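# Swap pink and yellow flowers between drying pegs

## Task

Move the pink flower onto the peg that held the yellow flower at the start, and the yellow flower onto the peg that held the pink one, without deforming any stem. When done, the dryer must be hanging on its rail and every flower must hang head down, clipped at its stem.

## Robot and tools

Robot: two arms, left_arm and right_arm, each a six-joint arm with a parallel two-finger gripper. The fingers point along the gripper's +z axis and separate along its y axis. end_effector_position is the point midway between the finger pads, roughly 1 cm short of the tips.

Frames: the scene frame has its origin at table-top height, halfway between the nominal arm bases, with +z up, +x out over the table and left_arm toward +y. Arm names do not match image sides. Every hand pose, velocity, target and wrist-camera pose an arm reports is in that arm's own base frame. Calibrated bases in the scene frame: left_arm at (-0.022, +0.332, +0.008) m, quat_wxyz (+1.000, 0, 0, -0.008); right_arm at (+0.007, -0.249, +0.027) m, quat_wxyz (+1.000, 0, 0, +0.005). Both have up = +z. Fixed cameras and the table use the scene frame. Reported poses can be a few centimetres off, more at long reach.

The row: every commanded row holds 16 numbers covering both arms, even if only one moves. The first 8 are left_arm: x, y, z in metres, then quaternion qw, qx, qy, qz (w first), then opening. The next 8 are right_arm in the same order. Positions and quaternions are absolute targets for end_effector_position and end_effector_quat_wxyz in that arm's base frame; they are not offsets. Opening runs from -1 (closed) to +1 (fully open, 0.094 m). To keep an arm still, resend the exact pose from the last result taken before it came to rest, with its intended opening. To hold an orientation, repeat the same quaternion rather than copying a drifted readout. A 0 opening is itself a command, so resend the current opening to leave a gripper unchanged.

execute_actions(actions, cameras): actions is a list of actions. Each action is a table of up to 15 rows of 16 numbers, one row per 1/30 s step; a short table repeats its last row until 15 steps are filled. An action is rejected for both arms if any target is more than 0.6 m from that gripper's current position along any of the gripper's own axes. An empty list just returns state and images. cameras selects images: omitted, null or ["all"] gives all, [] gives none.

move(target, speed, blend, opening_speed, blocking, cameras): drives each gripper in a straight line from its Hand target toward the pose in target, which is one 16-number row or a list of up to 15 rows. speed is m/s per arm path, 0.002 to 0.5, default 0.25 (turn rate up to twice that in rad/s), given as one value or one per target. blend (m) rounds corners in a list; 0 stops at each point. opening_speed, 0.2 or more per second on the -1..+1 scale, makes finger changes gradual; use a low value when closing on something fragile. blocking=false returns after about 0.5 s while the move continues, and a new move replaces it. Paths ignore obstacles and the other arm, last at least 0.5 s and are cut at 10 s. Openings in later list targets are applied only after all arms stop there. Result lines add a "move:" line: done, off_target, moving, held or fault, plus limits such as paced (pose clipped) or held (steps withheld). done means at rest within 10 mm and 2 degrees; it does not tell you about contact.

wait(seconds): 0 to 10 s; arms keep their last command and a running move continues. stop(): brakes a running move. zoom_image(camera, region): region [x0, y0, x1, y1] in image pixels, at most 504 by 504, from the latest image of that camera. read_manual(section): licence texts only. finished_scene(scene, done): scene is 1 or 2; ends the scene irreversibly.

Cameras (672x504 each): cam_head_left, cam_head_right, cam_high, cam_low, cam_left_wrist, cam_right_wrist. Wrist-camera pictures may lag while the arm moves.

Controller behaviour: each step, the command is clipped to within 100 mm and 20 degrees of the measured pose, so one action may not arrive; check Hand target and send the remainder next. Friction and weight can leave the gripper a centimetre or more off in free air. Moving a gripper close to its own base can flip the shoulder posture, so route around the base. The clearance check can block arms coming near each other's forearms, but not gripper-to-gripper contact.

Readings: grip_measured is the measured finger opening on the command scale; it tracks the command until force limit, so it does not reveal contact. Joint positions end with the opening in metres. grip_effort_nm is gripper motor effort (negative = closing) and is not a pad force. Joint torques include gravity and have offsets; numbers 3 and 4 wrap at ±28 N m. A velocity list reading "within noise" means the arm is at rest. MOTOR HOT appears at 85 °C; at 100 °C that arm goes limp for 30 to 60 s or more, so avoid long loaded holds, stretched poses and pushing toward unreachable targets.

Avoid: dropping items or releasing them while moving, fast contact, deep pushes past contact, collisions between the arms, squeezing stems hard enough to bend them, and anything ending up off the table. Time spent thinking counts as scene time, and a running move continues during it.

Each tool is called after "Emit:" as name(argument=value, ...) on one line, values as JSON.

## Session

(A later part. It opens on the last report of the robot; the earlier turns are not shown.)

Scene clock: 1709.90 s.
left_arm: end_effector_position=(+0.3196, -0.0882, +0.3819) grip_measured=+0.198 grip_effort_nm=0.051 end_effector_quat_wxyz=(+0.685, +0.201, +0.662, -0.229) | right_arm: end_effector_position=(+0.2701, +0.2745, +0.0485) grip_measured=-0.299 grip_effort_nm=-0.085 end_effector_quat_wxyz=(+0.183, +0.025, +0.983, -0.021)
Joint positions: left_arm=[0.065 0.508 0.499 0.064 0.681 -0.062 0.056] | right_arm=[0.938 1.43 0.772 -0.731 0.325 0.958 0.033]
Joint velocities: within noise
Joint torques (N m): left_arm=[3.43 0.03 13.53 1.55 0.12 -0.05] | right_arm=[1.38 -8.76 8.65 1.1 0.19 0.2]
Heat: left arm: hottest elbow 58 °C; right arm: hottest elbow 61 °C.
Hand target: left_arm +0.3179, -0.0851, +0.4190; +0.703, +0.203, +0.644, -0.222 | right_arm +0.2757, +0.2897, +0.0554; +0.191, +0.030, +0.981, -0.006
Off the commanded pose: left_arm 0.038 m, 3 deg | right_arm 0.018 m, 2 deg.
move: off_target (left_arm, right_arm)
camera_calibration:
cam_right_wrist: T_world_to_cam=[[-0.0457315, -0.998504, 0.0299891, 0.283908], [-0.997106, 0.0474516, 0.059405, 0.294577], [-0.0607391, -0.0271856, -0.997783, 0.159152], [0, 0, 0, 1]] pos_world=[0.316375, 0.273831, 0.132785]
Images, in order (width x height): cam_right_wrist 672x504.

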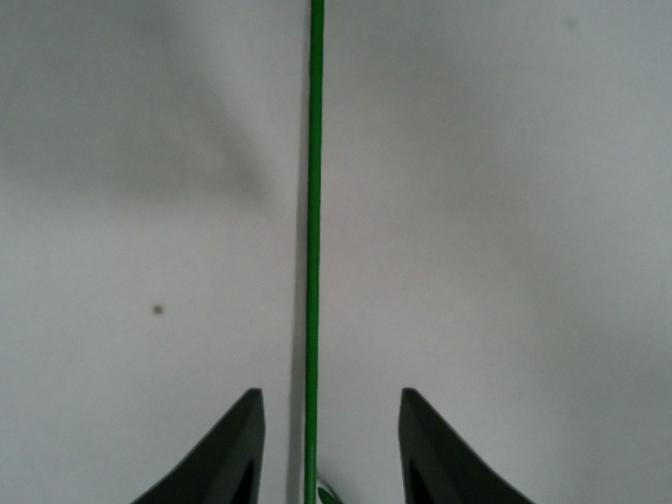

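Emit:
move(target=[0.32,-0.087,0.387,0.6998,0.2044,0.6478,-0.2230,0.2,0.277,0.3035,0.015,0.1907,0.0300,0.9811,-0.0058,-0.3], speed=0.08, cameras=["cam_right_wrist"])

Scene clock: 1716.47 s.
left_arm: end_effector_position=(+0.3192, -0.0883, +0.3822) grip_measured=+0.198 grip_effort_nm=0.056 end_effector_quat_wxyz=(+0.693, +0.204, +0.654, -0.226) | right_arm: end_effector_position=(+0.2740, +0.2928, +0.0134) grip_measured=-0.299 grip_effort_nm=-0.076 end_effector_quat_wxyz=(+0.185, +0.026, +0.982, -0.015)
Joint positions: left_arm=[0.065 0.508 0.486 0.1 0.681 -0.062 0.056] | right_arm=[0.957 1.539 0.772 -0.615 0.324 0.978 0.033]
Joint velocities: within noise
Joint torques (N m): left_arm=[2.73 0.44 9.09 2.85 -0.07 0.02] | right_arm=[1.49 -9.88 7.23 1.2 0.35 0.2]
Heat: left arm: hottest elbow 60 °C; right arm: hottest elbow 61 °C.
Hand target: left_arm +0.3199, -0.0870, +0.3870; +0.699, +0.204, +0.648, -0.223 | right_arm +0.2767, +0.3034, +0.0151; +0.190, +0.030, +0.981, -0.006
Off the commanded pose: left_arm 0.005 m, 1 deg | right_arm 0.011 m, 1 deg.
move: off_target (right_arm)
camera_calibration:
cam_right_wrist: T_world_to_cam=[[-0.045526, -0.998818, 0.0170283, 0.303593], [-0.997372, 0.0464086, 0.0556411, 0.300138], [-0.0563656, -0.0144504, -0.998306, 0.119954], [0, 0, 0, 1]] pos_world=[0.319932, 0.291039, 0.0978812]
Images, in order (width x height): cam_right_wrist 672x504.

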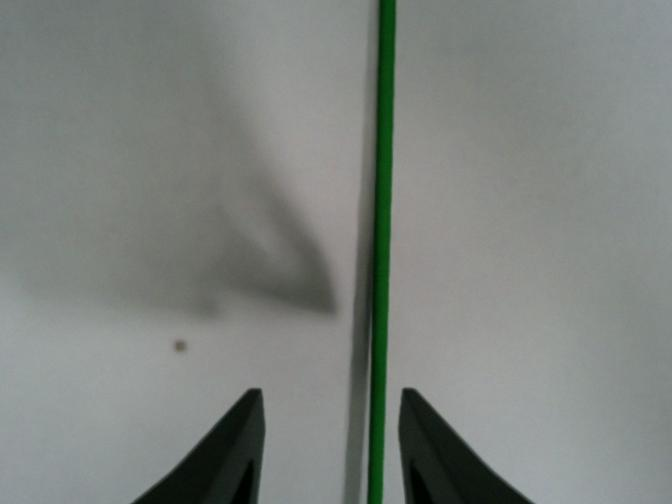

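Emit:
zoom_image(camera="cam_right_wrist", region=[340, 360, 420, 440])

Emit:
move(target=[0.32,-0.087,0.387,0.6998,0.2044,0.6478,-0.2230,0.2,0.277,0.272,0.012,0.1907,0.0300,0.9811,-0.0058,-0.3], speed=0.06, cameras=["cam_right_wrist"])

Scaled by 6.300 from the camera's 672x504 image, which has a finer 960x720 frame.

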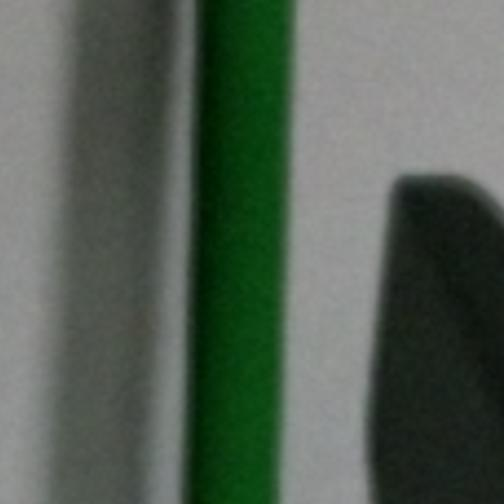

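Scene clock: 1720.50 s.
left_arm: end_effector_position=(+0.3192, -0.0883, +0.3822) grip_measured=+0.198 grip_effort_nm=0.051 end_effector_quat_wxyz=(+0.693, +0.204, +0.654, -0.226) | right_arm: end_effector_position=(+0.2754, +0.2750, +0.0111) grip_measured=-0.299 grip_effort_nm=-0.081 end_effector_quat_wxyz=(+0.189, +0.033, +0.981, -0.009)
Joint positions: left_arm=[0.065 0.508 0.486 0.101 0.681 -0.062 0.056] | right_arm=[0.925 1.507 0.723 -0.576 0.318 0.958 0.033]
Joint velocities: within noise
Joint torques (N m): left_arm=[2.84 0.5 9.1 2.84 -0.07 0.01] | right_arm=[-0.09 -11.16 5.26 1.13 0.18 -0.11]
Heat: left arm: hottest elbow 59 °C; right arm: hottest elbow 60 °C.
Hand target: left_arm +0.3199, -0.0870, +0.3870; +0.699, +0.204, +0.648, -0.223 | right_arm +0.2771, +0.2721, +0.0121; +0.191, +0.030, +0.981, -0.006
Off the commanded pose: left_arm 0.005 m, 1 deg | right_arm 0.004 m, 1 deg.
move: done
camera_calibration:
cam_right_wrist: T_world_to_cam=[[-0.0576915, -0.998329, 0.00318427, 0.289261], [-0.997138, 0.0577781, 0.0487693, 0.29934], [-0.0488718, -0.000361578, -0.998805, 0.11149], [0, 0, 0, 1]] pos_world=[0.320619, 0.271523, 0.0958369]
Images, in order (width x height): cam_right_wrist 672x504.

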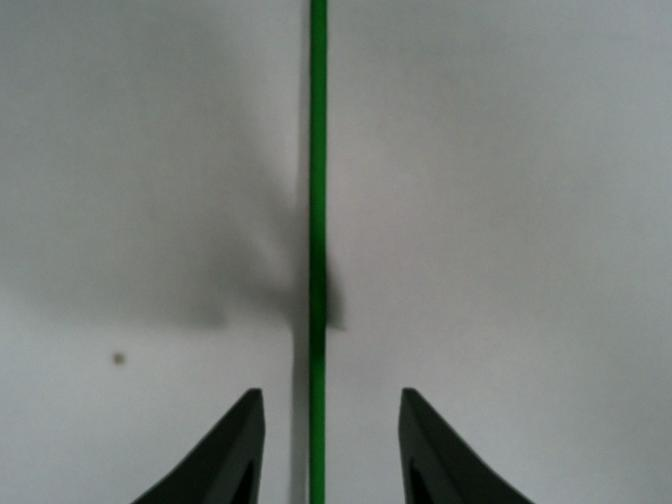

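Emit:
move(target=[0.32,-0.087,0.387,0.6998,0.2044,0.6478,-0.2230,0.2,0.276,0.2855,-0.008,0.1907,0.0300,0.9811,-0.0058,-0.3], speed=0.05, cameras=["cam_right_wrist"])

Scene clock: 1724.37 s.
left_arm: end_effector_position=(+0.3192, -0.0883, +0.3822) grip_measured=+0.198 grip_effort_nm=0.056 end_effector_quat_wxyz=(+0.693, +0.204, +0.654, -0.226) | right_arm: end_effector_position=(+0.2773, +0.2811, -0.0049) grip_measured=-0.299 grip_effort_nm=-0.076 end_effector_quat_wxyz=(+0.189, +0.030, +0.981, -0.008)
Joint positions: left_arm=[0.065 0.508 0.486 0.101 0.681 -0.062 0.056] | right_arm=[0.93 1.557 0.723 -0.524 0.319 0.957 0.033]
Joint velocities: within noise
Joint torques (N m): left_arm=[2.73 0.44 9.09 2.84 -0.08 0.02] | right_arm=[1.38 -9.52 5.78 1.16 0.36 0.13]
Heat: left arm: hottest elbow 58 °C; right arm: hottest elbow 60 °C.
Hand target: left_arm +0.3199, -0.0870, +0.3870; +0.699, +0.204, +0.648, -0.223 | right_arm +0.2760, +0.2855, -0.0078; +0.191, +0.030, +0.981, -0.006
Off the commanded pose: left_arm 0.005 m, 1 deg | right_arm 0.006 m, 0 deg.
move: done
camera_calibration:
cam_right_wrist: T_world_to_cam=[[-0.0510006, -0.998696, 0.00223028, 0.293793], [-0.99757, 0.051049, 0.0474107, 0.303666], [-0.0474628, 0.000193112, -0.998873, 0.0951014], [0, 0, 0, 1]] pos_world=[0.322426, 0.27789, 0.079942]
Images, in order (width x height): cam_right_wrist 672x504.

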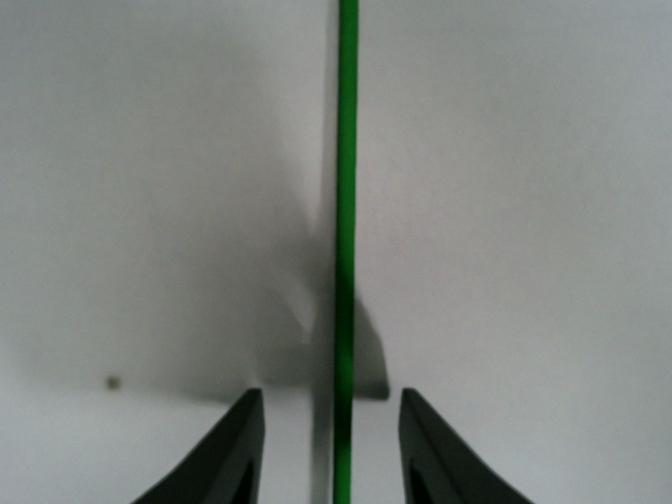

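Emit:
move(target=[0.32,-0.087,0.387,0.6998,0.2044,0.6478,-0.2230,0.2,0.276,0.2815,-0.014,0.1907,0.0300,0.9811,-0.0058,-0.3], speed=0.05, cameras=["cam_right_wrist"])

Scene clock: 1739.57 s.
left_arm: end_effector_position=(+0.3192, -0.0883, +0.3822) grip_measured=+0.198 grip_effort_nm=0.051 end_effector_quat_wxyz=(+0.693, +0.204, +0.654, -0.226) | right_arm: end_effector_position=(+0.2801, +0.2849, -0.0054) grip_measured=-0.299 grip_effort_nm=-0.076 end_effector_quat_wxyz=(+0.194, +0.031, +0.980, +0.000)
Joint positions: left_arm=[0.065 0.508 0.486 0.101 0.681 -0.062 0.056] | right_arm=[0.93 1.562 0.723 -0.5 0.319 0.957 0.033]
Joint velocities: within noise
Joint torques (N m): left_arm=[2.78 0.5 9.1 2.85 -0.07 0.01] | right_arm=[0.85 -9.52 4.77 1.21 0.32 0.06]
Heat: left arm: hottest elbow 56 °C; right arm: hottest elbow 58 °C.
Hand target: left_arm +0.3199, -0.0870, +0.3870; +0.699, +0.204, +0.648, -0.223 | right_arm +0.2760, +0.2815, -0.0137; +0.191, +0.030, +0.981, -0.006
Off the commanded pose: left_arm 0.005 m, 1 deg | right_arm 0.010 m, 1 deg.
move: done
camera_calibration:
cam_right_wrist: T_world_to_cam=[[-0.0509387, -0.998613, -0.0133071, 0.29763], [-0.998042, 0.0504162, 0.0370253, 0.306591], [-0.036303, 0.015167, -0.999226, 0.0873513], [0, 0, 0, 1]] pos_world=[0.324323, 0.280435, 0.0798926]
Images, in order (width x height): cam_right_wrist 672x504.

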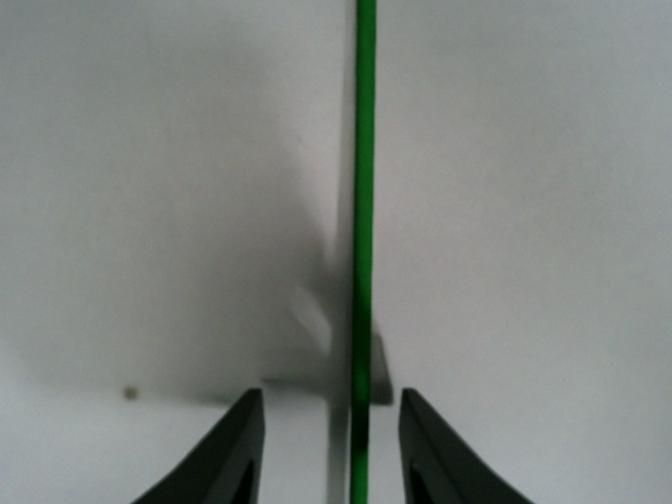

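Emit:
move(target=[0.32,-0.087,0.387,0.6998,0.2044,0.6478,-0.2230,0.2,0.276,0.268,-0.015,0.1907,0.0300,0.9811,-0.0058,-0.3], speed=0.05, cameras=["cam_right_wrist"])

Scene clock: 1742.60 s.
left_arm: end_effector_position=(+0.3192, -0.0883, +0.3822) grip_measured=+0.198 grip_effort_nm=0.046 end_effector_quat_wxyz=(+0.693, +0.204, +0.654, -0.226) | right_arm: end_effector_position=(+0.2765, +0.2778, -0.0106) grip_measured=-0.299 grip_effort_nm=-0.076 end_effector_quat_wxyz=(+0.194, +0.033, +0.980, +0.001)
Joint positions: left_arm=[0.065 0.508 0.486 0.101 0.681 -0.062 0.056] | right_arm=[0.925 1.557 0.695 -0.476 0.315 0.954 0.033]
Joint velocities: within noise
Joint torques (N m): left_arm=[2.73 0.5 9.09 2.84 -0.07 0.02] | right_arm=[-0.44 -10.64 4.27 0.96 0.24 -0.14]
Heat: left arm: hottest elbow 55 °C; right arm: hottest elbow 58 °C.
Hand target: left_arm +0.3199, -0.0870, +0.3870; +0.699, +0.204, +0.648, -0.223 | right_arm +0.2758, +0.2682, -0.0150; +0.191, +0.030, +0.981, -0.006
Off the commanded pose: left_arm 0.005 m, 1 deg | right_arm 0.011 m, 1 deg.
move: off_target (right_arm)
camera_calibration:
cam_right_wrist: T_world_to_cam=[[-0.053004, -0.998458, -0.0165137, 0.290748], [-0.997895, 0.0523408, 0.0382906, 0.302972], [-0.0373672, 0.0185085, -0.99913, 0.0815251], [0, 0, 0, 1]] pos_world=[0.320792, 0.272932, 0.0746545]
Images, in order (width x height): cam_right_wrist 672x504.

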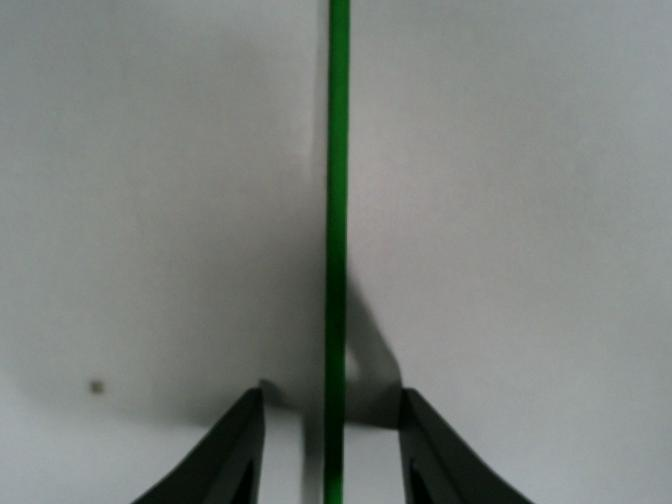

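Emit:
move(target=[0.32,-0.087,0.387,0.6998,0.2044,0.6478,-0.2230,0.2,0.276,0.268,-0.020,0.1907,0.0300,0.9811,-0.0058,-0.3], speed=0.03, cameras=["cam_right_wrist"])

Scene clock: 1745.10 s.
left_arm: end_effector_position=(+0.3192, -0.0883, +0.3822) grip_measured=+0.198 grip_effort_nm=0.056 end_effector_quat_wxyz=(+0.693, +0.204, +0.654, -0.226) | right_arm: end_effector_position=(+0.2766, +0.2777, -0.0109) grip_measured=-0.299 grip_effort_nm=-0.081 end_effector_quat_wxyz=(+0.195, +0.032, +0.980, +0.003)
Joint positions: left_arm=[0.065 0.508 0.486 0.101 0.681 -0.062 0.056] | right_arm=[0.925 1.555 0.692 -0.468 0.315 0.953 0.033]
Joint velocities: within noise
Joint torques (N m): left_arm=[2.78 0.44 9.1 2.84 -0.07 0.02] | right_arm=[-0.5 -9.35 4.27 1.31 0.24 -0.12]
Heat: left arm: hottest elbow 55 °C; right arm: hottest elbow 57 °C.
Hand target: left_arm +0.3199, -0.0870, +0.3870; +0.699, +0.204, +0.648, -0.223 | right_arm +0.2758, +0.2680, -0.0196; +0.191, +0.030, +0.981, -0.006
Off the commanded pose: left_arm 0.005 m, 1 deg | right_arm 0.013 m, 1 deg.
move: off_target (right_arm)
camera_calibration:
cam_right_wrist: T_world_to_cam=[[-0.0519178, -0.998444, -0.0203591, 0.290317], [-0.998066, 0.0511786, 0.0352875, 0.303446], [-0.0341907, 0.0221518, -0.99917, 0.0793444], [0, 0, 0, 1]] pos_world=[0.320644, 0.272577, 0.0744813]
Images, in order (width x height): cam_right_wrist 672x504.

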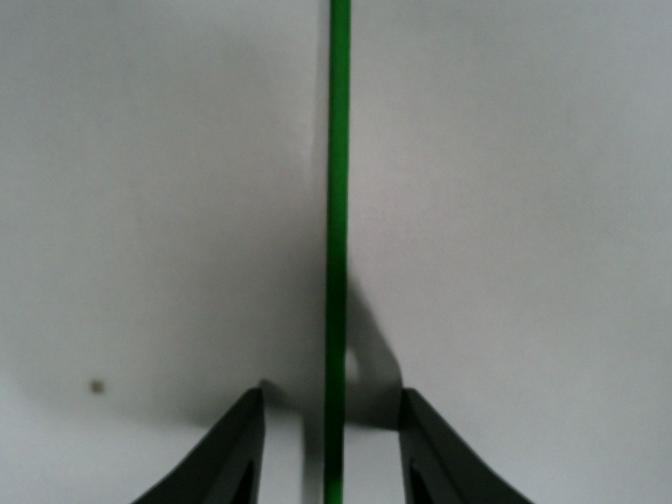

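Emit:
move(target=[0.32,-0.087,0.387,0.6998,0.2044,0.6478,-0.2230,0.2,0.276,0.268,-0.025,0.1907,0.0300,0.9811,-0.0058,-0.3], speed=0.03, cameras=["cam_right_wrist"])

Emit:
zoom_image(camera="cam_right_wrist", region=[230, 330, 440, 504])

Scene clock: 1752.37 s.
left_arm: end_effector_position=(+0.3192, -0.0883, +0.3822) grip_measured=+0.198 grip_effort_nm=0.051 end_effector_quat_wxyz=(+0.693, +0.204, +0.654, -0.226) | right_arm: end_effector_position=(+0.2766, +0.2776, -0.0112) grip_measured=-0.299 grip_effort_nm=-0.076 end_effector_quat_wxyz=(+0.197, +0.033, +0.980, +0.005)
Joint positions: left_arm=[0.065 0.508 0.486 0.101 0.681 -0.062 0.056] | right_arm=[0.925 1.554 0.688 -0.46 0.315 0.952 0.033]
Joint velocities: within noise
Joint torques (N m): left_arm=[2.78 0.44 9.09 2.82 -0.07 0.02] | right_arm=[-0.5 -8.23 4.22 1.73 0.24 -0.12]
Heat: left arm: hottest elbow 55 °C; right arm: hottest elbow 56 °C.
Hand target: left_arm +0.3199, -0.0870, +0.3870; +0.699, +0.204, +0.648, -0.223 | right_arm +0.2755, +0.2678, -0.0243; +0.191, +0.030, +0.981, -0.006
Off the commanded pose: left_arm 0.005 m, 1 deg | right_arm 0.017 m, 1 deg.
move: off_target (right_arm)
camera_calibration:
cam_right_wrist: T_world_to_cam=[[-0.0514996, -0.998377, -0.024321, 0.290076], [-0.998185, 0.0506978, 0.0325046, 0.303554], [-0.0312188, 0.0259508, -0.999176, 0.0771578], [0, 0, 0, 1]] pos_world=[0.320351, 0.272213, 0.0742823]
Images, in order (width x height): cam_right_wrist 672x504.

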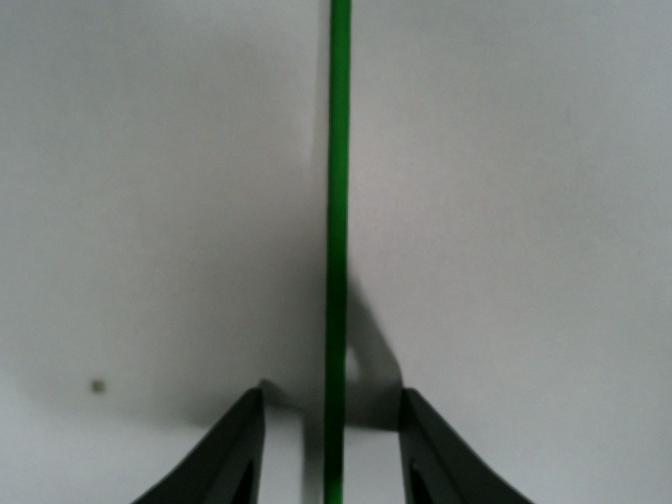

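Scaled by 2.400 from the camera's 672x504 image, which has a finer 960x720 frame.

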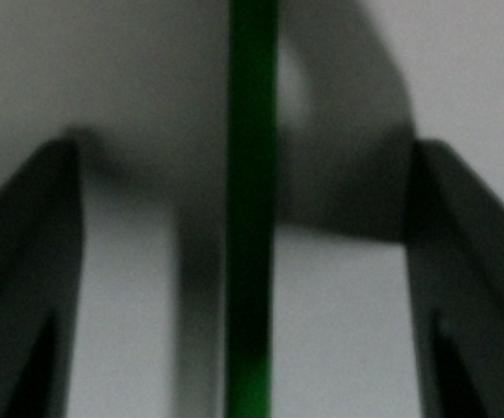

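Emit:
move(target=[0.32,-0.087,0.387,0.6998,0.2044,0.6478,-0.2230,0.2,0.274,0.268,-0.030,0.1907,0.0300,0.9811,-0.0058,-0.3], speed=0.03, cameras=["cam_right_wrist"])

Emit:
zoom_image(camera="cam_right_wrist", region=[230, 330, 440, 504])

Scene clock: 1757.40 s.
left_arm: end_effector_position=(+0.3192, -0.0883, +0.3822) grip_measured=+0.198 grip_effort_nm=0.056 end_effector_quat_wxyz=(+0.693, +0.204, +0.654, -0.226) | right_arm: end_effector_position=(+0.2765, +0.2773, -0.0115) grip_measured=-0.299 grip_effort_nm=-0.081 end_effector_quat_wxyz=(+0.199, +0.033, +0.979, +0.007)
Joint positions: left_arm=[0.065 0.508 0.486 0.101 0.681 -0.062 0.056] | right_arm=[0.925 1.552 0.682 -0.451 0.317 0.952 0.033]
Joint velocities: within noise
Joint torques (N m): left_arm=[2.78 0.44 9.1 2.84 -0.07 0.01] | right_arm=[-0.15 -6.83 4.1 1.98 0.24 -0.07]
Heat: left arm: hottest elbow 54 °C; right arm: hottest elbow 56 °C.
Hand target: left_arm +0.3199, -0.0870, +0.3870; +0.699, +0.204, +0.648, -0.223 | right_arm +0.2733, +0.2675, -0.0289; +0.191, +0.030, +0.981, -0.006
Off the commanded pose: left_arm 0.005 m, 1 deg | right_arm 0.021 m, 2 deg.
move: off_target (right_arm)
camera_calibration:
cam_right_wrist: T_world_to_cam=[[-0.0513075, -0.998273, -0.0286071, 0.289555], [-0.998327, 0.0505033, 0.0281587, 0.303575], [-0.0266654, 0.030004, -0.999194, 0.0744653], [0, 0, 0, 1]] pos_world=[0.319909, 0.271489, 0.0741403]
Images, in order (width x height): cam_right_wrist 672x504.

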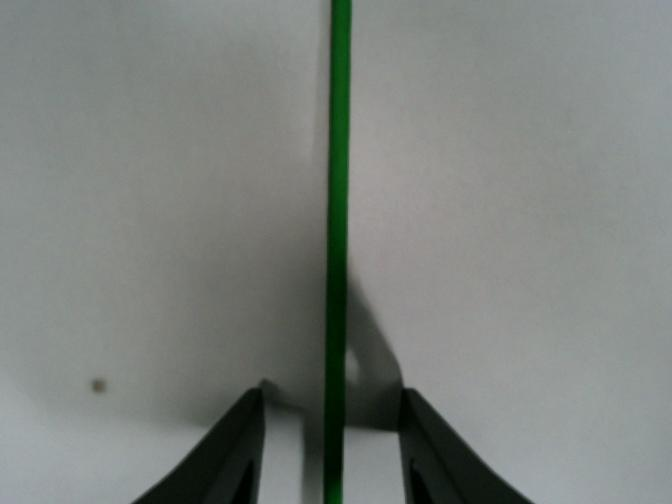

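Scaled by 2.400 from the camera's 672x504 image, which has a finer 960x720 frame.

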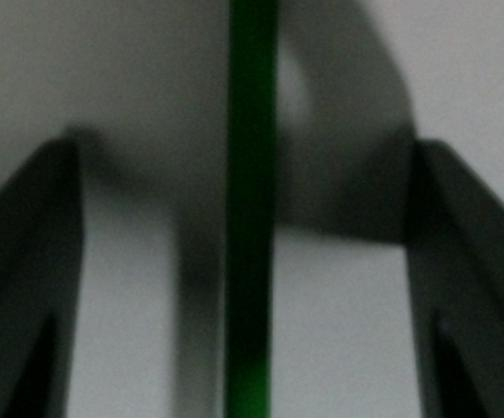

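Emit:
move(target=[[0.32,-0.087,0.387,0.6998,0.2044,0.6478,-0.2230,0.2,0.276,0.2725,-0.018,0.1907,0.0300,0.9811,-0.0058,-0.3],[0.32,-0.087,0.387,0.6998,0.2044,0.6478,-0.2230,0.2,0.276,0.2725,-0.018,0.1907,0.0300,0.9811,-0.0058,-0.97]], speed=0.05, opening_speed=0.3, cameras=["cam_right_wrist"])

Emit:
zoom_image(camera="cam_right_wrist", region=[230, 330, 440, 504])

Scene clock: 1764.63 s.
left_arm: end_effector_position=(+0.3192, -0.0883, +0.3822) grip_measured=+0.198 grip_effort_nm=0.056 end_effector_quat_wxyz=(+0.693, +0.204, +0.654, -0.226) | right_arm: end_effector_position=(+0.2761, +0.2757, -0.0112) grip_measured=-0.946 grip_effort_nm=-0.979 end_effector_quat_wxyz=(+0.199, +0.033, +0.979, +0.004)
Joint positions: left_arm=[0.065 0.508 0.486 0.101 0.681 -0.062 0.056] | right_arm=[0.925 1.551 0.682 -0.457 0.32 0.952 0.003]
Joint velocities: within noise
Joint torques (N m): left_arm=[2.84 0.5 9.1 2.84 -0.07 0.02] | right_arm=[0.09 -8.59 5.81 0.47 0.12 -0.05]
Heat: left arm: hottest elbow 54 °C; right arm: hottest elbow 55 °C.
Hand target: left_arm +0.3199, -0.0870, +0.3870; +0.699, +0.204, +0.648, -0.223 | right_arm +0.2759, +0.2724, -0.0178; +0.191, +0.030, +0.981, -0.006
Off the commanded pose: left_arm 0.005 m, 1 deg | right_arm 0.007 m, 1 deg.
move: done
camera_calibration:
cam_right_wrist: T_world_to_cam=[[-0.0521616, -0.998389, -0.0223203, 0.288328], [-0.998268, 0.0515205, 0.0283941, 0.302886], [-0.0271984, 0.0237628, -0.999348, 0.0766097], [0, 0, 0, 1]] pos_world=[0.319484, 0.270438, 0.0743952]
Images, in order (width x height): cam_right_wrist 672x504.

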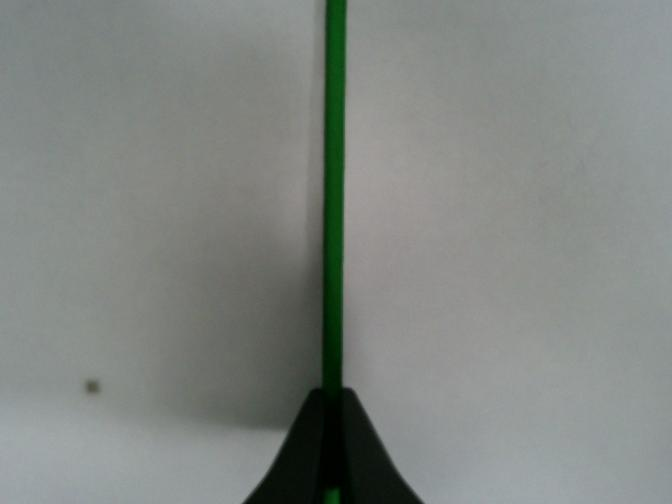

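Scaled by 2.400 from the camera's 672x504 image, which has a finer 960x720 frame.

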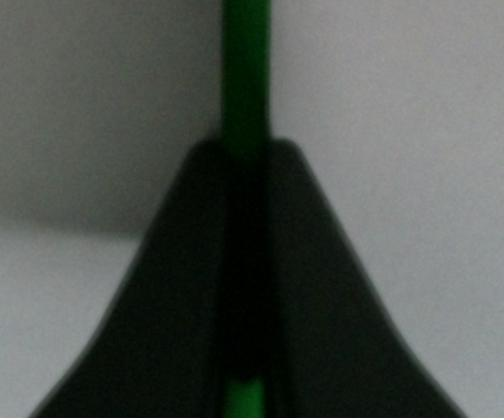

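Emit:
move(target=[0.32,-0.087,0.387,0.6998,0.2044,0.6478,-0.2230,0.2,0.276,0.2725,0.03,0.1907,0.0300,0.9811,-0.0058,-0.97], speed=0.04, cameras=["cam_right_wrist","cam_low","cam_high"])

Scene clock: 1774.30 s.
left_arm: end_effector_position=(+0.3192, -0.0883, +0.3822) grip_measured=+0.198 grip_effort_nm=0.051 end_effector_quat_wxyz=(+0.693, +0.204, +0.654, -0.226) | right_arm: end_effector_position=(+0.2619, +0.2572, +0.0136) grip_measured=-0.950 grip_effort_nm=-1.033 end_effector_quat_wxyz=(+0.180, +0.027, +0.983, -0.023)
Joint positions: left_arm=[0.065 0.508 0.486 0.101 0.681 -0.062 0.056] | right_arm=[0.925 1.462 0.687 -0.617 0.319 0.952 0.002]
Joint velocities: within noise
Joint torques (N m): left_arm=[2.73 0.44 9.1 2.85 -0.07 0.01] | right_arm=[0.15 -10.11 9.16 0.24 0.18 -0.05]
Heat: left arm: hottest elbow 54 °C; right arm: hottest elbow 54 °C.
Hand target: left_arm +0.3199, -0.0870, +0.3870; +0.699, +0.204, +0.648, -0.223 | right_arm +0.2757, +0.2719, +0.0304; +0.191, +0.030, +0.981, -0.006
Off the commanded pose: left_arm 0.005 m, 1 deg | right_arm 0.027 m, 2 deg.
move: off_target (right_arm)
camera_calibration:
cam_right_wrist: T_world_to_cam=[[-0.0517921, -0.998126, 0.032592, 0.268733], [-0.996346, 0.0538642, 0.066287, 0.287418], [-0.0679183, -0.0290398, -0.997268, 0.125675], [0, 0, 0, 1]] pos_world=[0.308822, 0.256397, 0.097521]
Images, in order (width x height): cam_high 672x504, cam_low 672x504, cam_right_wrist 672x504.

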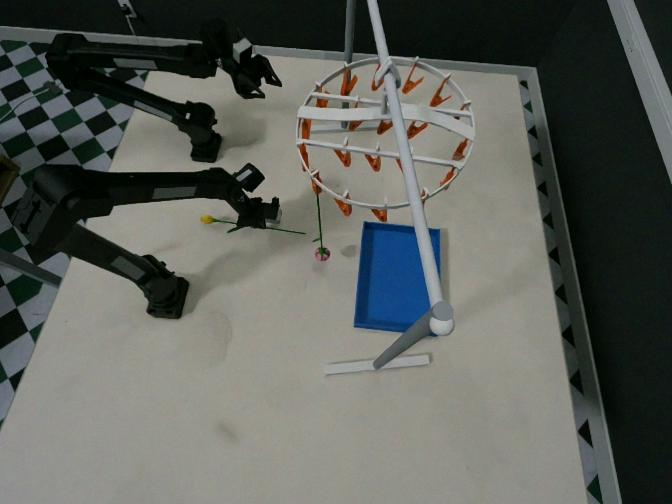

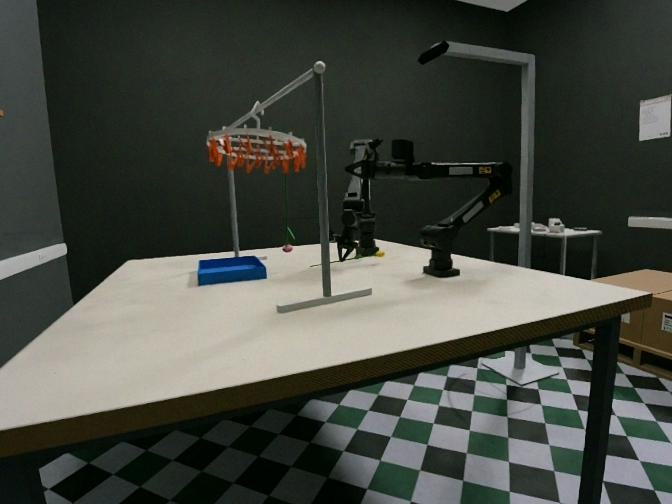

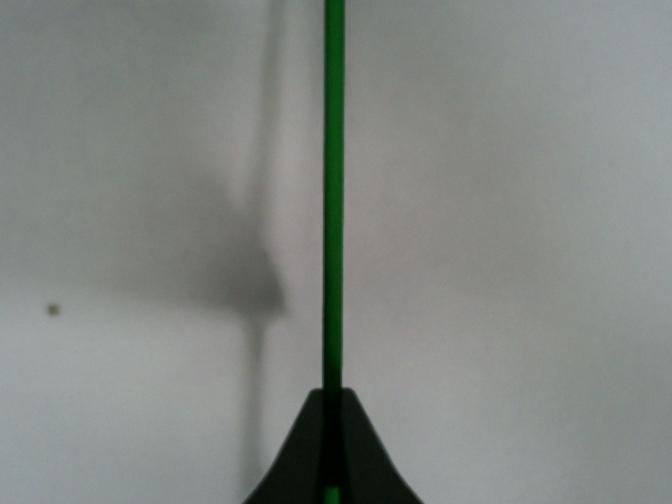

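Emit:
move(target=[[0.32,-0.087,0.387,0.6998,0.2044,0.6478,-0.2230,0.2,0.265,0.2625,0.17,0.4222,-0.0395,0.9054,0.0184,-0.97],[0.32,-0.087,0.387,0.6998,0.2044,0.6478,-0.2230,0.2,0.265,0.2625,0.26,0.6730,-0.0643,0.7345,0.0589,-0.97]], speed=0.1, blend=0.03, cameras=["cam_right_wrist","cam_low","cam_high"])

Scene clock: 1791.33 s.
left_arm: end_effector_position=(+0.3192, -0.0883, +0.3822) grip_measured=+0.198 grip_effort_nm=0.056 end_effector_quat_wxyz=(+0.693, +0.204, +0.654, -0.226) | right_arm: end_effector_position=(+0.2683, +0.2612, +0.2617) grip_measured=-0.950 grip_effort_nm=-1.033 end_effector_quat_wxyz=(+0.671, -0.057, +0.737, +0.058)
Joint positions: left_arm=[0.065 0.508 0.486 0.101 0.681 -0.062 0.056] | right_arm=[1.17 0.915 0.419 0.324 1 0.154 0.002]
Joint velocities: within noise
Joint torques (N m): left_arm=[2.78 0.44 9.09 2.84 -0.07 0.01] | right_arm=[1.61 -2.49 7.51 2.4 0.1 -0.11]
Heat: left arm: hottest elbow 53 °C; right arm: hottest elbow 53 °C.
Hand target: left_arm +0.3199, -0.0870, +0.3870; +0.699, +0.204, +0.648, -0.223 | right_arm +0.2651, +0.2625, +0.2601; +0.673, -0.064, +0.735, +0.059
Off the commanded pose: left_arm 0.005 m, 1 deg | right_arm 0.004 m, 1 deg.
move: done
camera_calibration:
cam_right_wrist: T_world_to_cam=[[0.167884, -0.985806, -0.0012344, 0.211646], [-0.490685, -0.0824779, -0.867425, 0.421368], [0.855011, 0.146232, -0.497567, -0.0505037], [0, 0, 0, 1]] pos_world=[0.214408, 0.250781, 0.340638]
Images, in order (width x height): cam_high 672x504, cam_low 672x504, cam_right_wrist 672x504.

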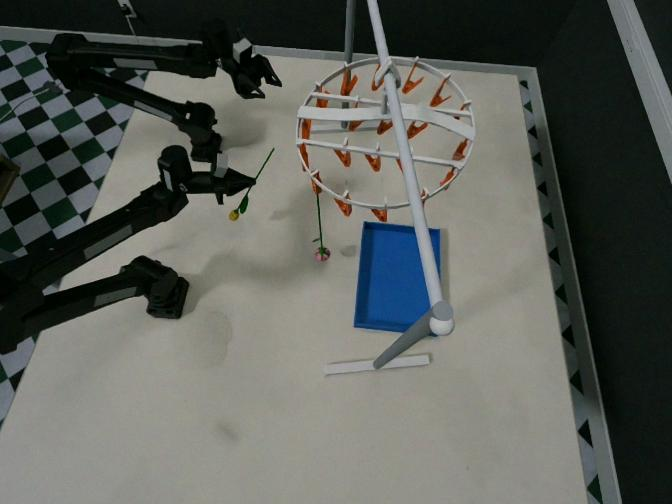

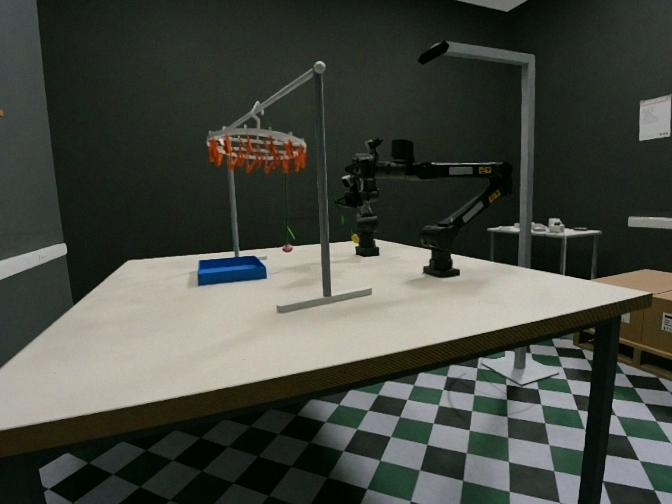

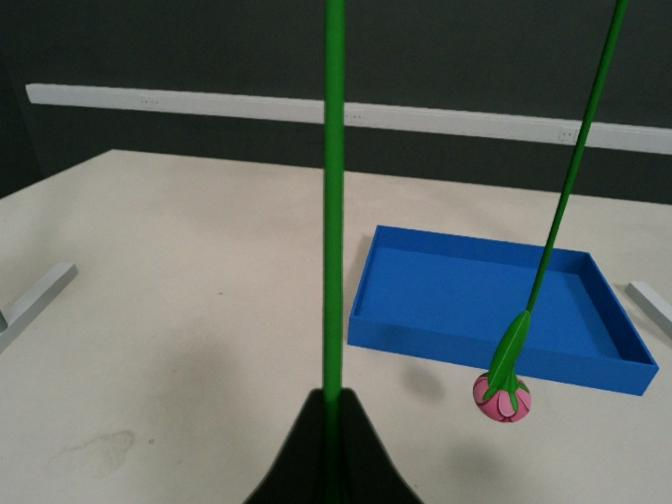

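Emit:
move(target=[0.375,-0.115,0.44,0.6998,0.2044,0.6478,-0.2230,0.2,0.265,0.2625,0.26,0.6730,-0.0643,0.7345,0.0589,-0.97], speed=0.1, cameras=["cam_left_wrist","cam_head_left","cam_head_right"])

Scene clock: 1795.27 s.
left_arm: end_effector_position=(+0.3700, -0.1100, +0.3995) grip_measured=+0.198 grip_effort_nm=0.051 end_effector_quat_wxyz=(+0.676, +0.192, +0.673, -0.229) | right_arm: end_effector_position=(+0.2683, +0.2611, +0.2617) grip_measured=-0.950 grip_effort_nm=-1.038 end_effector_quat_wxyz=(+0.671, -0.057, +0.737, +0.058)
Joint positions: left_arm=[-0.052 0.693 0.614 0.102 0.551 -0.06 0.056] | right_arm=[1.17 0.915 0.419 0.326 1 0.153 0.002]
Joint velocities: within noise
Joint torques (N m): left_arm=[1.73 -0.85 13.68 2.54 -0.07 0.16] | right_arm=[1.2 -2.55 7.45 2.43 0.11 -0.11]
Heat: left arm: hottest elbow 54 °C; right arm: hottest elbow 53 °C.
Hand target: left_arm +0.3721, -0.1140, +0.4389; +0.700, +0.204, +0.647, -0.223 | right_arm +0.2651, +0.2624, +0.2599; +0.673, -0.064, +0.735, +0.059
Off the commanded pose: left_arm 0.041 m, 4 deg | right_arm 0.004 m, 1 deg.
move: off_target (left_arm)
camera_calibration:
cam_left_wrist: T_world_to_cam=[[-0.563338, -0.825497, 0.0347088, 0.103676], [-0.35099, 0.201071, -0.914536, 0.555976], [0.747968, -0.527375, -0.403012, -0.0832502], [0, 0, 0, 1]] pos_world=[0.315815, -0.0701103, 0.471311]
Images, in order (width x height): cam_head_left 672x504, cam_head_right 672x504, cam_left_wrist 672x504.

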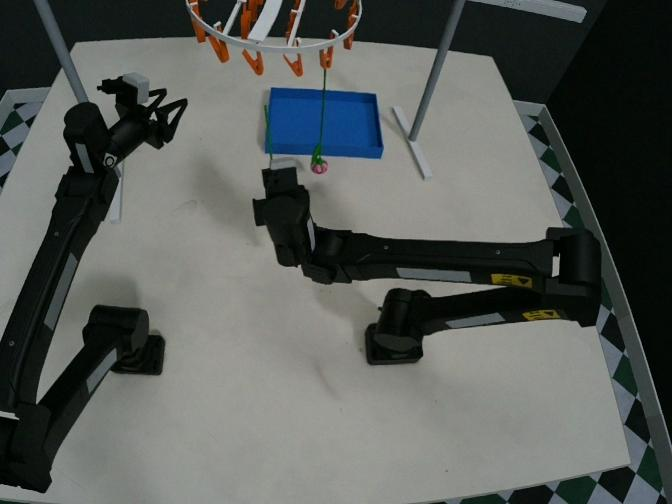

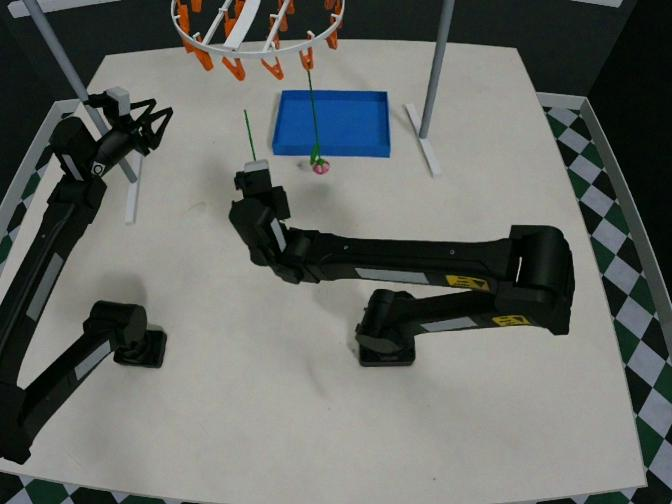

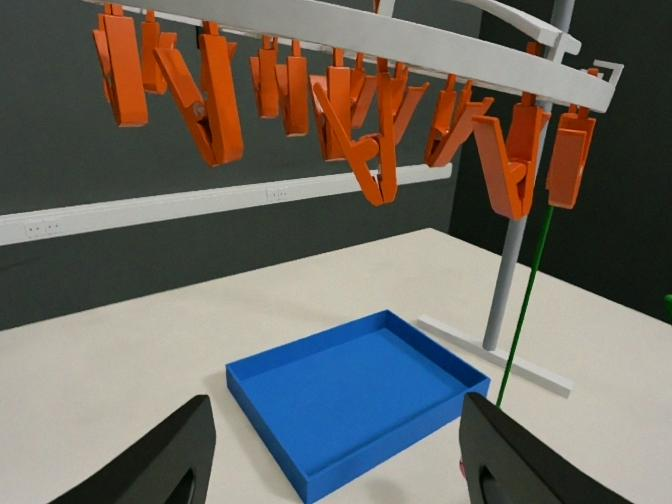

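Emit:
zoom_image(camera="cam_left_wrist", region=[280, 0, 620, 255])

Scaled by 1.482 from the camera's 672x504 image, which has a finer 960x720 frame.

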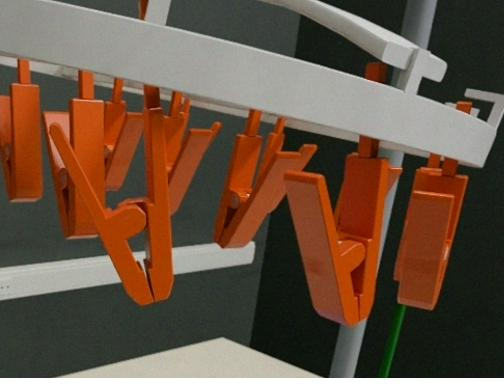

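Emit:
move(target=[0.375,-0.115,0.48,0.6998,0.2044,0.6478,-0.2230,0.2,0.265,0.2625,0.26,0.6730,-0.0643,0.7345,0.0589,-0.97], speed=0.1, cameras=["cam_left_wrist"])

Emit:
zoom_image(camera="cam_left_wrist", region=[250, 50, 590, 305])

Scene clock: 1810.40 s.
left_arm: end_effector_position=(+0.3732, -0.1104, +0.4461) grip_measured=+0.198 grip_effort_nm=0.056 end_effector_quat_wxyz=(+0.685, +0.194, +0.665, -0.227) | right_arm: end_effector_position=(+0.2683, +0.2612, +0.2619) grip_measured=-0.950 grip_effort_nm=-1.033 end_effector_quat_wxyz=(+0.672, -0.057, +0.736, +0.058)
Joint positions: left_arm=[-0.054 0.701 0.725 0.024 0.55 -0.06 0.056] | right_arm=[1.17 0.915 0.419 0.327 1 0.152 0.002]
Joint velocities: within noise
Joint torques (N m): left_arm=[1.73 -1.03 13.46 1.63 -0.09 0.16] | right_arm=[1.32 -2.43 7.45 2.4 0.08 -0.11]
Heat: left arm: hottest elbow 58 °C; right arm: hottest elbow 53 °C.
Hand target: left_arm +0.3730, -0.1144, +0.4791; +0.700, +0.204, +0.647, -0.223 | right_arm +0.2651, +0.2624, +0.2599; +0.673, -0.064, +0.735, +0.059
Off the commanded pose: left_arm 0.034 m, 3 deg | right_arm 0.004 m, 1 deg.
move: off_target (left_arm)
camera_calibration:
cam_left_wrist: T_world_to_cam=[[-0.564337, -0.82526, 0.0216698, 0.109677], [-0.328316, 0.200273, -0.923092, 0.595151], [0.757451, -0.52805, -0.383967, -0.0792125], [0, 0, 0, 1]] pos_world=[0.317292, -0.0705086, 0.516587]
Images, in order (width x height): cam_left_wrist 672x504.

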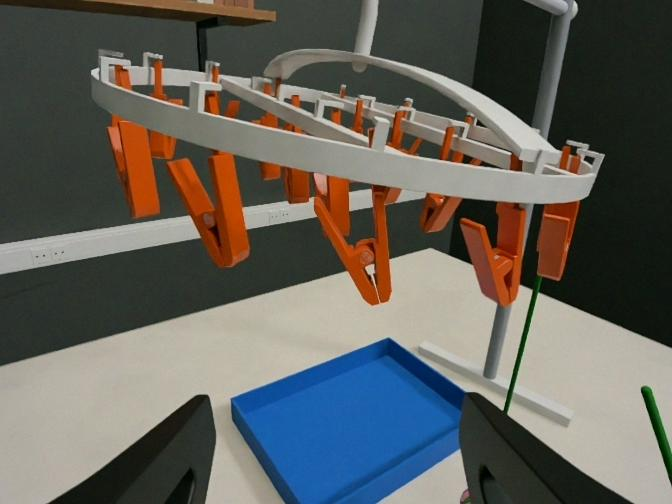

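Scaled by 1.482 from the camera's 672x504 image, which has a finer 960x720 frame.

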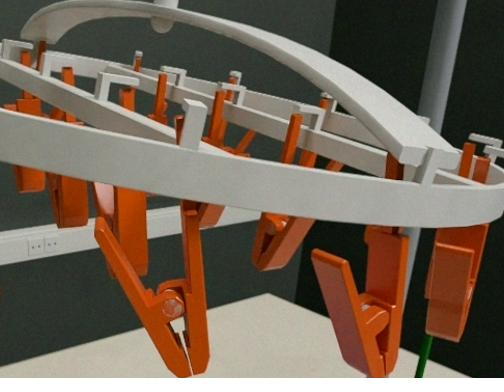

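Emit:
move(target=[0.408,-0.139,0.482,0.6725,0.2185,0.6725,-0.2185,0.2,0.265,0.2625,0.26,0.6730,-0.0643,0.7345,0.0589,-0.97], speed=0.06, cameras=["cam_left_wrist"])

Scene clock: 1828.70 s.
left_arm: end_effector_position=(+0.4045, -0.1335, +0.4469) grip_measured=+0.198 grip_effort_nm=0.051 end_effector_quat_wxyz=(+0.656, +0.209, +0.690, -0.222) | right_arm: end_effector_position=(+0.2683, +0.2612, +0.2619) grip_measured=-0.950 grip_effort_nm=-1.038 end_effector_quat_wxyz=(+0.672, -0.057, +0.736, +0.058)
Joint positions: left_arm=[-0.125 0.813 0.826 -0.058 0.494 -0.011 0.056] | right_arm=[1.17 0.915 0.419 0.327 1 0.152 0.002]
Joint velocities: within noise
Joint torques (N m): left_arm=[1.73 -2.26 13.74 1.62 -0.06 0.18] | right_arm=[1.14 -2.26 7.47 2.4 0.1 -0.11]
Heat: left arm: hottest elbow 67 °C; right arm: hottest elbow 53 °C.
Hand target: left_arm +0.4059, -0.1382, +0.4810; +0.673, +0.218, +0.672, -0.219 | right_arm +0.2651, +0.2624, +0.2599; +0.673, -0.064, +0.735, +0.059
Off the commanded pose: left_arm 0.036 m, 3 deg | right_arm 0.004 m, 1 deg.
move: off_target (left_arm)
camera_calibration:
cam_left_wrist: T_world_to_cam=[[-0.575825, -0.817359, 0.0187106, 0.115296], [-0.383074, 0.249514, -0.88938, 0.624458], [0.722274, -0.519295, -0.456785, -0.0668753], [0, 0, 0, 1]] pos_world=[0.353906, -0.0963007, 0.522676]
Images, in order (width x height): cam_left_wrist 672x504.

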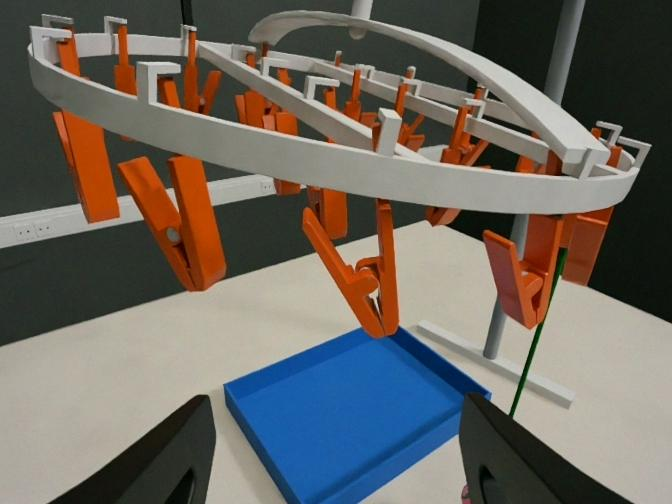

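Emit:
move(target=[0.406,-0.138,0.455,0.6725,0.2185,0.6725,-0.2185,0.2,0.265,0.2625,0.26,0.6730,-0.0643,0.7345,0.0589,-0.97], speed=0.05, cameras=[])

Scene clock: 1834.57 s.
left_arm: end_effector_position=(+0.4047, -0.1336, +0.4519) grip_measured=+0.198 grip_effort_nm=0.051 end_effector_quat_wxyz=(+0.667, +0.211, +0.680, -0.220) | right_arm: end_effector_position=(+0.2683, +0.2612, +0.2619) grip_measured=-0.950 grip_effort_nm=-1.043 end_effector_quat_wxyz=(+0.672, -0.057, +0.736, +0.058)
Joint positions: left_arm=[-0.125 0.813 0.822 -0.026 0.494 -0.01 0.056] | right_arm=[1.17 0.915 0.419 0.327 1 0.152 0.002]
Joint velocities: within noise
Joint torques (N m): left_arm=[1.85 -2.43 9.16 2.99 -0.01 0.17] | right_arm=[1.61 -2.26 7.49 2.44 0.08 -0.11]
Heat: left arm: hottest elbow 67 °C; right arm: hottest elbow 53 °C.
Hand target: left_arm +0.4060, -0.1379, +0.4549; +0.672, +0.218, +0.673, -0.219 | right_arm +0.2651, +0.2624, +0.2599; +0.673, -0.064, +0.735, +0.059
Off the commanded pose: left_arm 0.006 m, 1 deg | right_arm 0.004 m, 1 deg.
move: done
No camera images: "cameras" was empty.

Emit:
move(target=[0.439,-0.1635,0.483,0.5856,0.2435,0.7495,-0.1902,0.2,0.265,0.2625,0.26,0.6730,-0.0643,0.7345,0.0589,-0.97], speed=0.06, cameras=["cam_left_wrist"])

Emit:
zoom_image(camera="cam_left_wrist", region=[200, 150, 536, 402])

Scene clock: 1843.53 s.
left_arm: end_effector_position=(+0.4347, -0.1572, +0.4496) grip_measured=+0.198 grip_effort_nm=0.051 end_effector_quat_wxyz=(+0.568, +0.234, +0.765, -0.193) | right_arm: end_effector_position=(+0.2683, +0.2612, +0.2619) grip_measured=-0.950 grip_effort_nm=-1.033 end_effector_quat_wxyz=(+0.672, -0.057, +0.736, +0.058)
Joint positions: left_arm=[-0.198 0.95 1.061 -0.421 0.408 0.096 0.056] | right_arm=[1.17 0.915 0.419 0.327 1 0.152 0.002]
Joint velocities: within noise
Joint torques (N m): left_arm=[1.67 -3.9 13.76 1.57 0 0.18] | right_arm=[1.38 -2.37 7.46 2.43 0.1 -0.12]
Heat: left arm: hottest elbow 65 °C; right arm: hottest elbow 53 °C.
Hand target: left_arm +0.4373, -0.1629, +0.4821; +0.586, +0.243, +0.749, -0.190 | right_arm +0.2651, +0.2624, +0.2599; +0.673, -0.064, +0.735, +0.059
Off the commanded pose: left_arm 0.034 m, 3 deg | right_arm 0.004 m, 1 deg.
move: off_target (left_arm)
camera_calibration:
cam_left_wrist: T_world_to_cam=[[-0.576343, -0.817077, 0.0146157, 0.115475], [-0.544196, 0.370395, -0.752767, 0.671918], [0.609656, -0.441806, -0.658124, 0.0518819], [0, 0, 0, 1]] pos_world=[0.400578, -0.131602, 0.538255]
Images, in order (width x height): cam_left_wrist 672x504.

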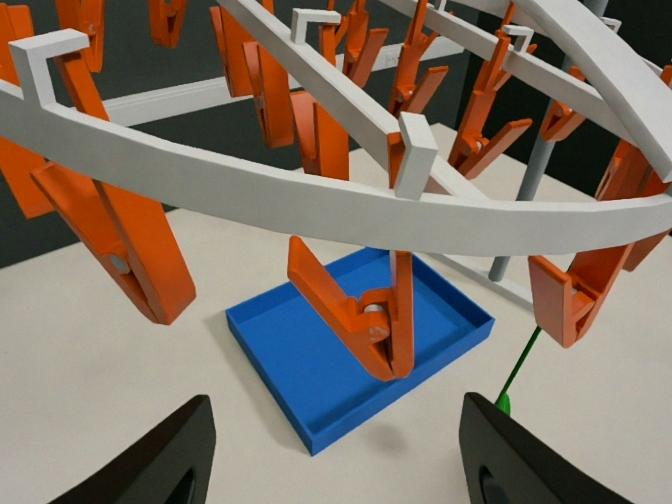

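Scaled by 1.500 from the camera's 672x504 image, which has a finer 960x720 frame.

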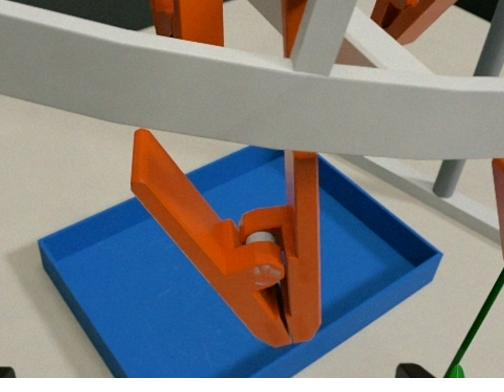

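Emit:
move(target=[0.468,-0.1855,0.482,0.5856,0.2435,0.7495,-0.1902,0.2,0.265,0.2625,0.26,0.6730,-0.0643,0.7345,0.0589,-0.97], speed=0.05, cameras=["cam_left_wrist"])

Scene clock: 1850.00 s.
left_arm: end_effector_position=(+0.4595, -0.1775, +0.4406) grip_measured=+0.198 grip_effort_nm=0.056 end_effector_quat_wxyz=(+0.555, +0.239, +0.774, -0.189) | right_arm: end_effector_position=(+0.2683, +0.2612, +0.2619) grip_measured=-0.950 grip_effort_nm=-1.033 end_effector_quat_wxyz=(+0.672, -0.057, +0.736, +0.058)
Joint positions: left_arm=[-0.243 1.034 1.108 -0.414 0.366 0.097 0.056] | right_arm=[1.17 0.915 0.419 0.327 1 0.152 0.002]
Joint velocities: within noise
Joint torques (N m): left_arm=[1.73 -4.84 13.7 3.06 0 0.02] | right_arm=[1.49 -2.49 7.46 2.4 0.09 -0.11]
Heat: left arm: hottest elbow 68 °C; right arm: hottest elbow 53 °C.
Hand target: left_arm +0.4649, -0.1843, +0.4811; +0.586, +0.243, +0.749, -0.190 | right_arm +0.2651, +0.2624, +0.2599; +0.673, -0.064, +0.735, +0.059
Off the commanded pose: left_arm 0.043 m, 4 deg | right_arm 0.004 m, 1 deg.
move: off_target (left_arm)
camera_calibration:
cam_left_wrist: T_world_to_cam=[[-0.579957, -0.81455, 0.0125642, 0.116221], [-0.561475, 0.388499, -0.730626, 0.687588], [0.590251, -0.430787, -0.682662, 0.0435923], [0, 0, 0, 1]] pos_world=[0.427736, -0.15368, 0.530668]
Images, in order (width x height): cam_left_wrist 672x504.

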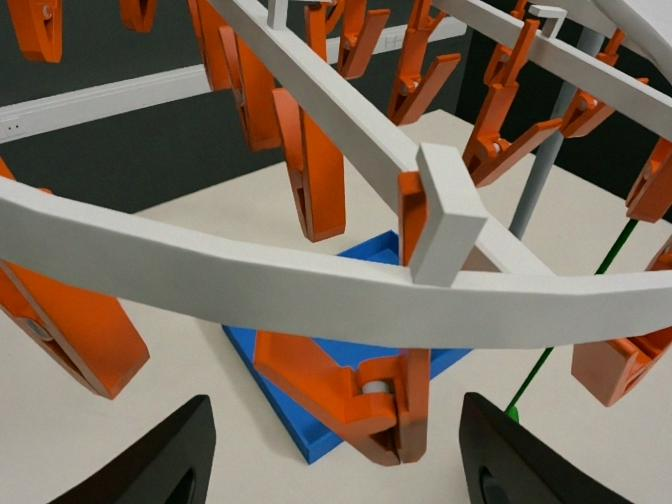

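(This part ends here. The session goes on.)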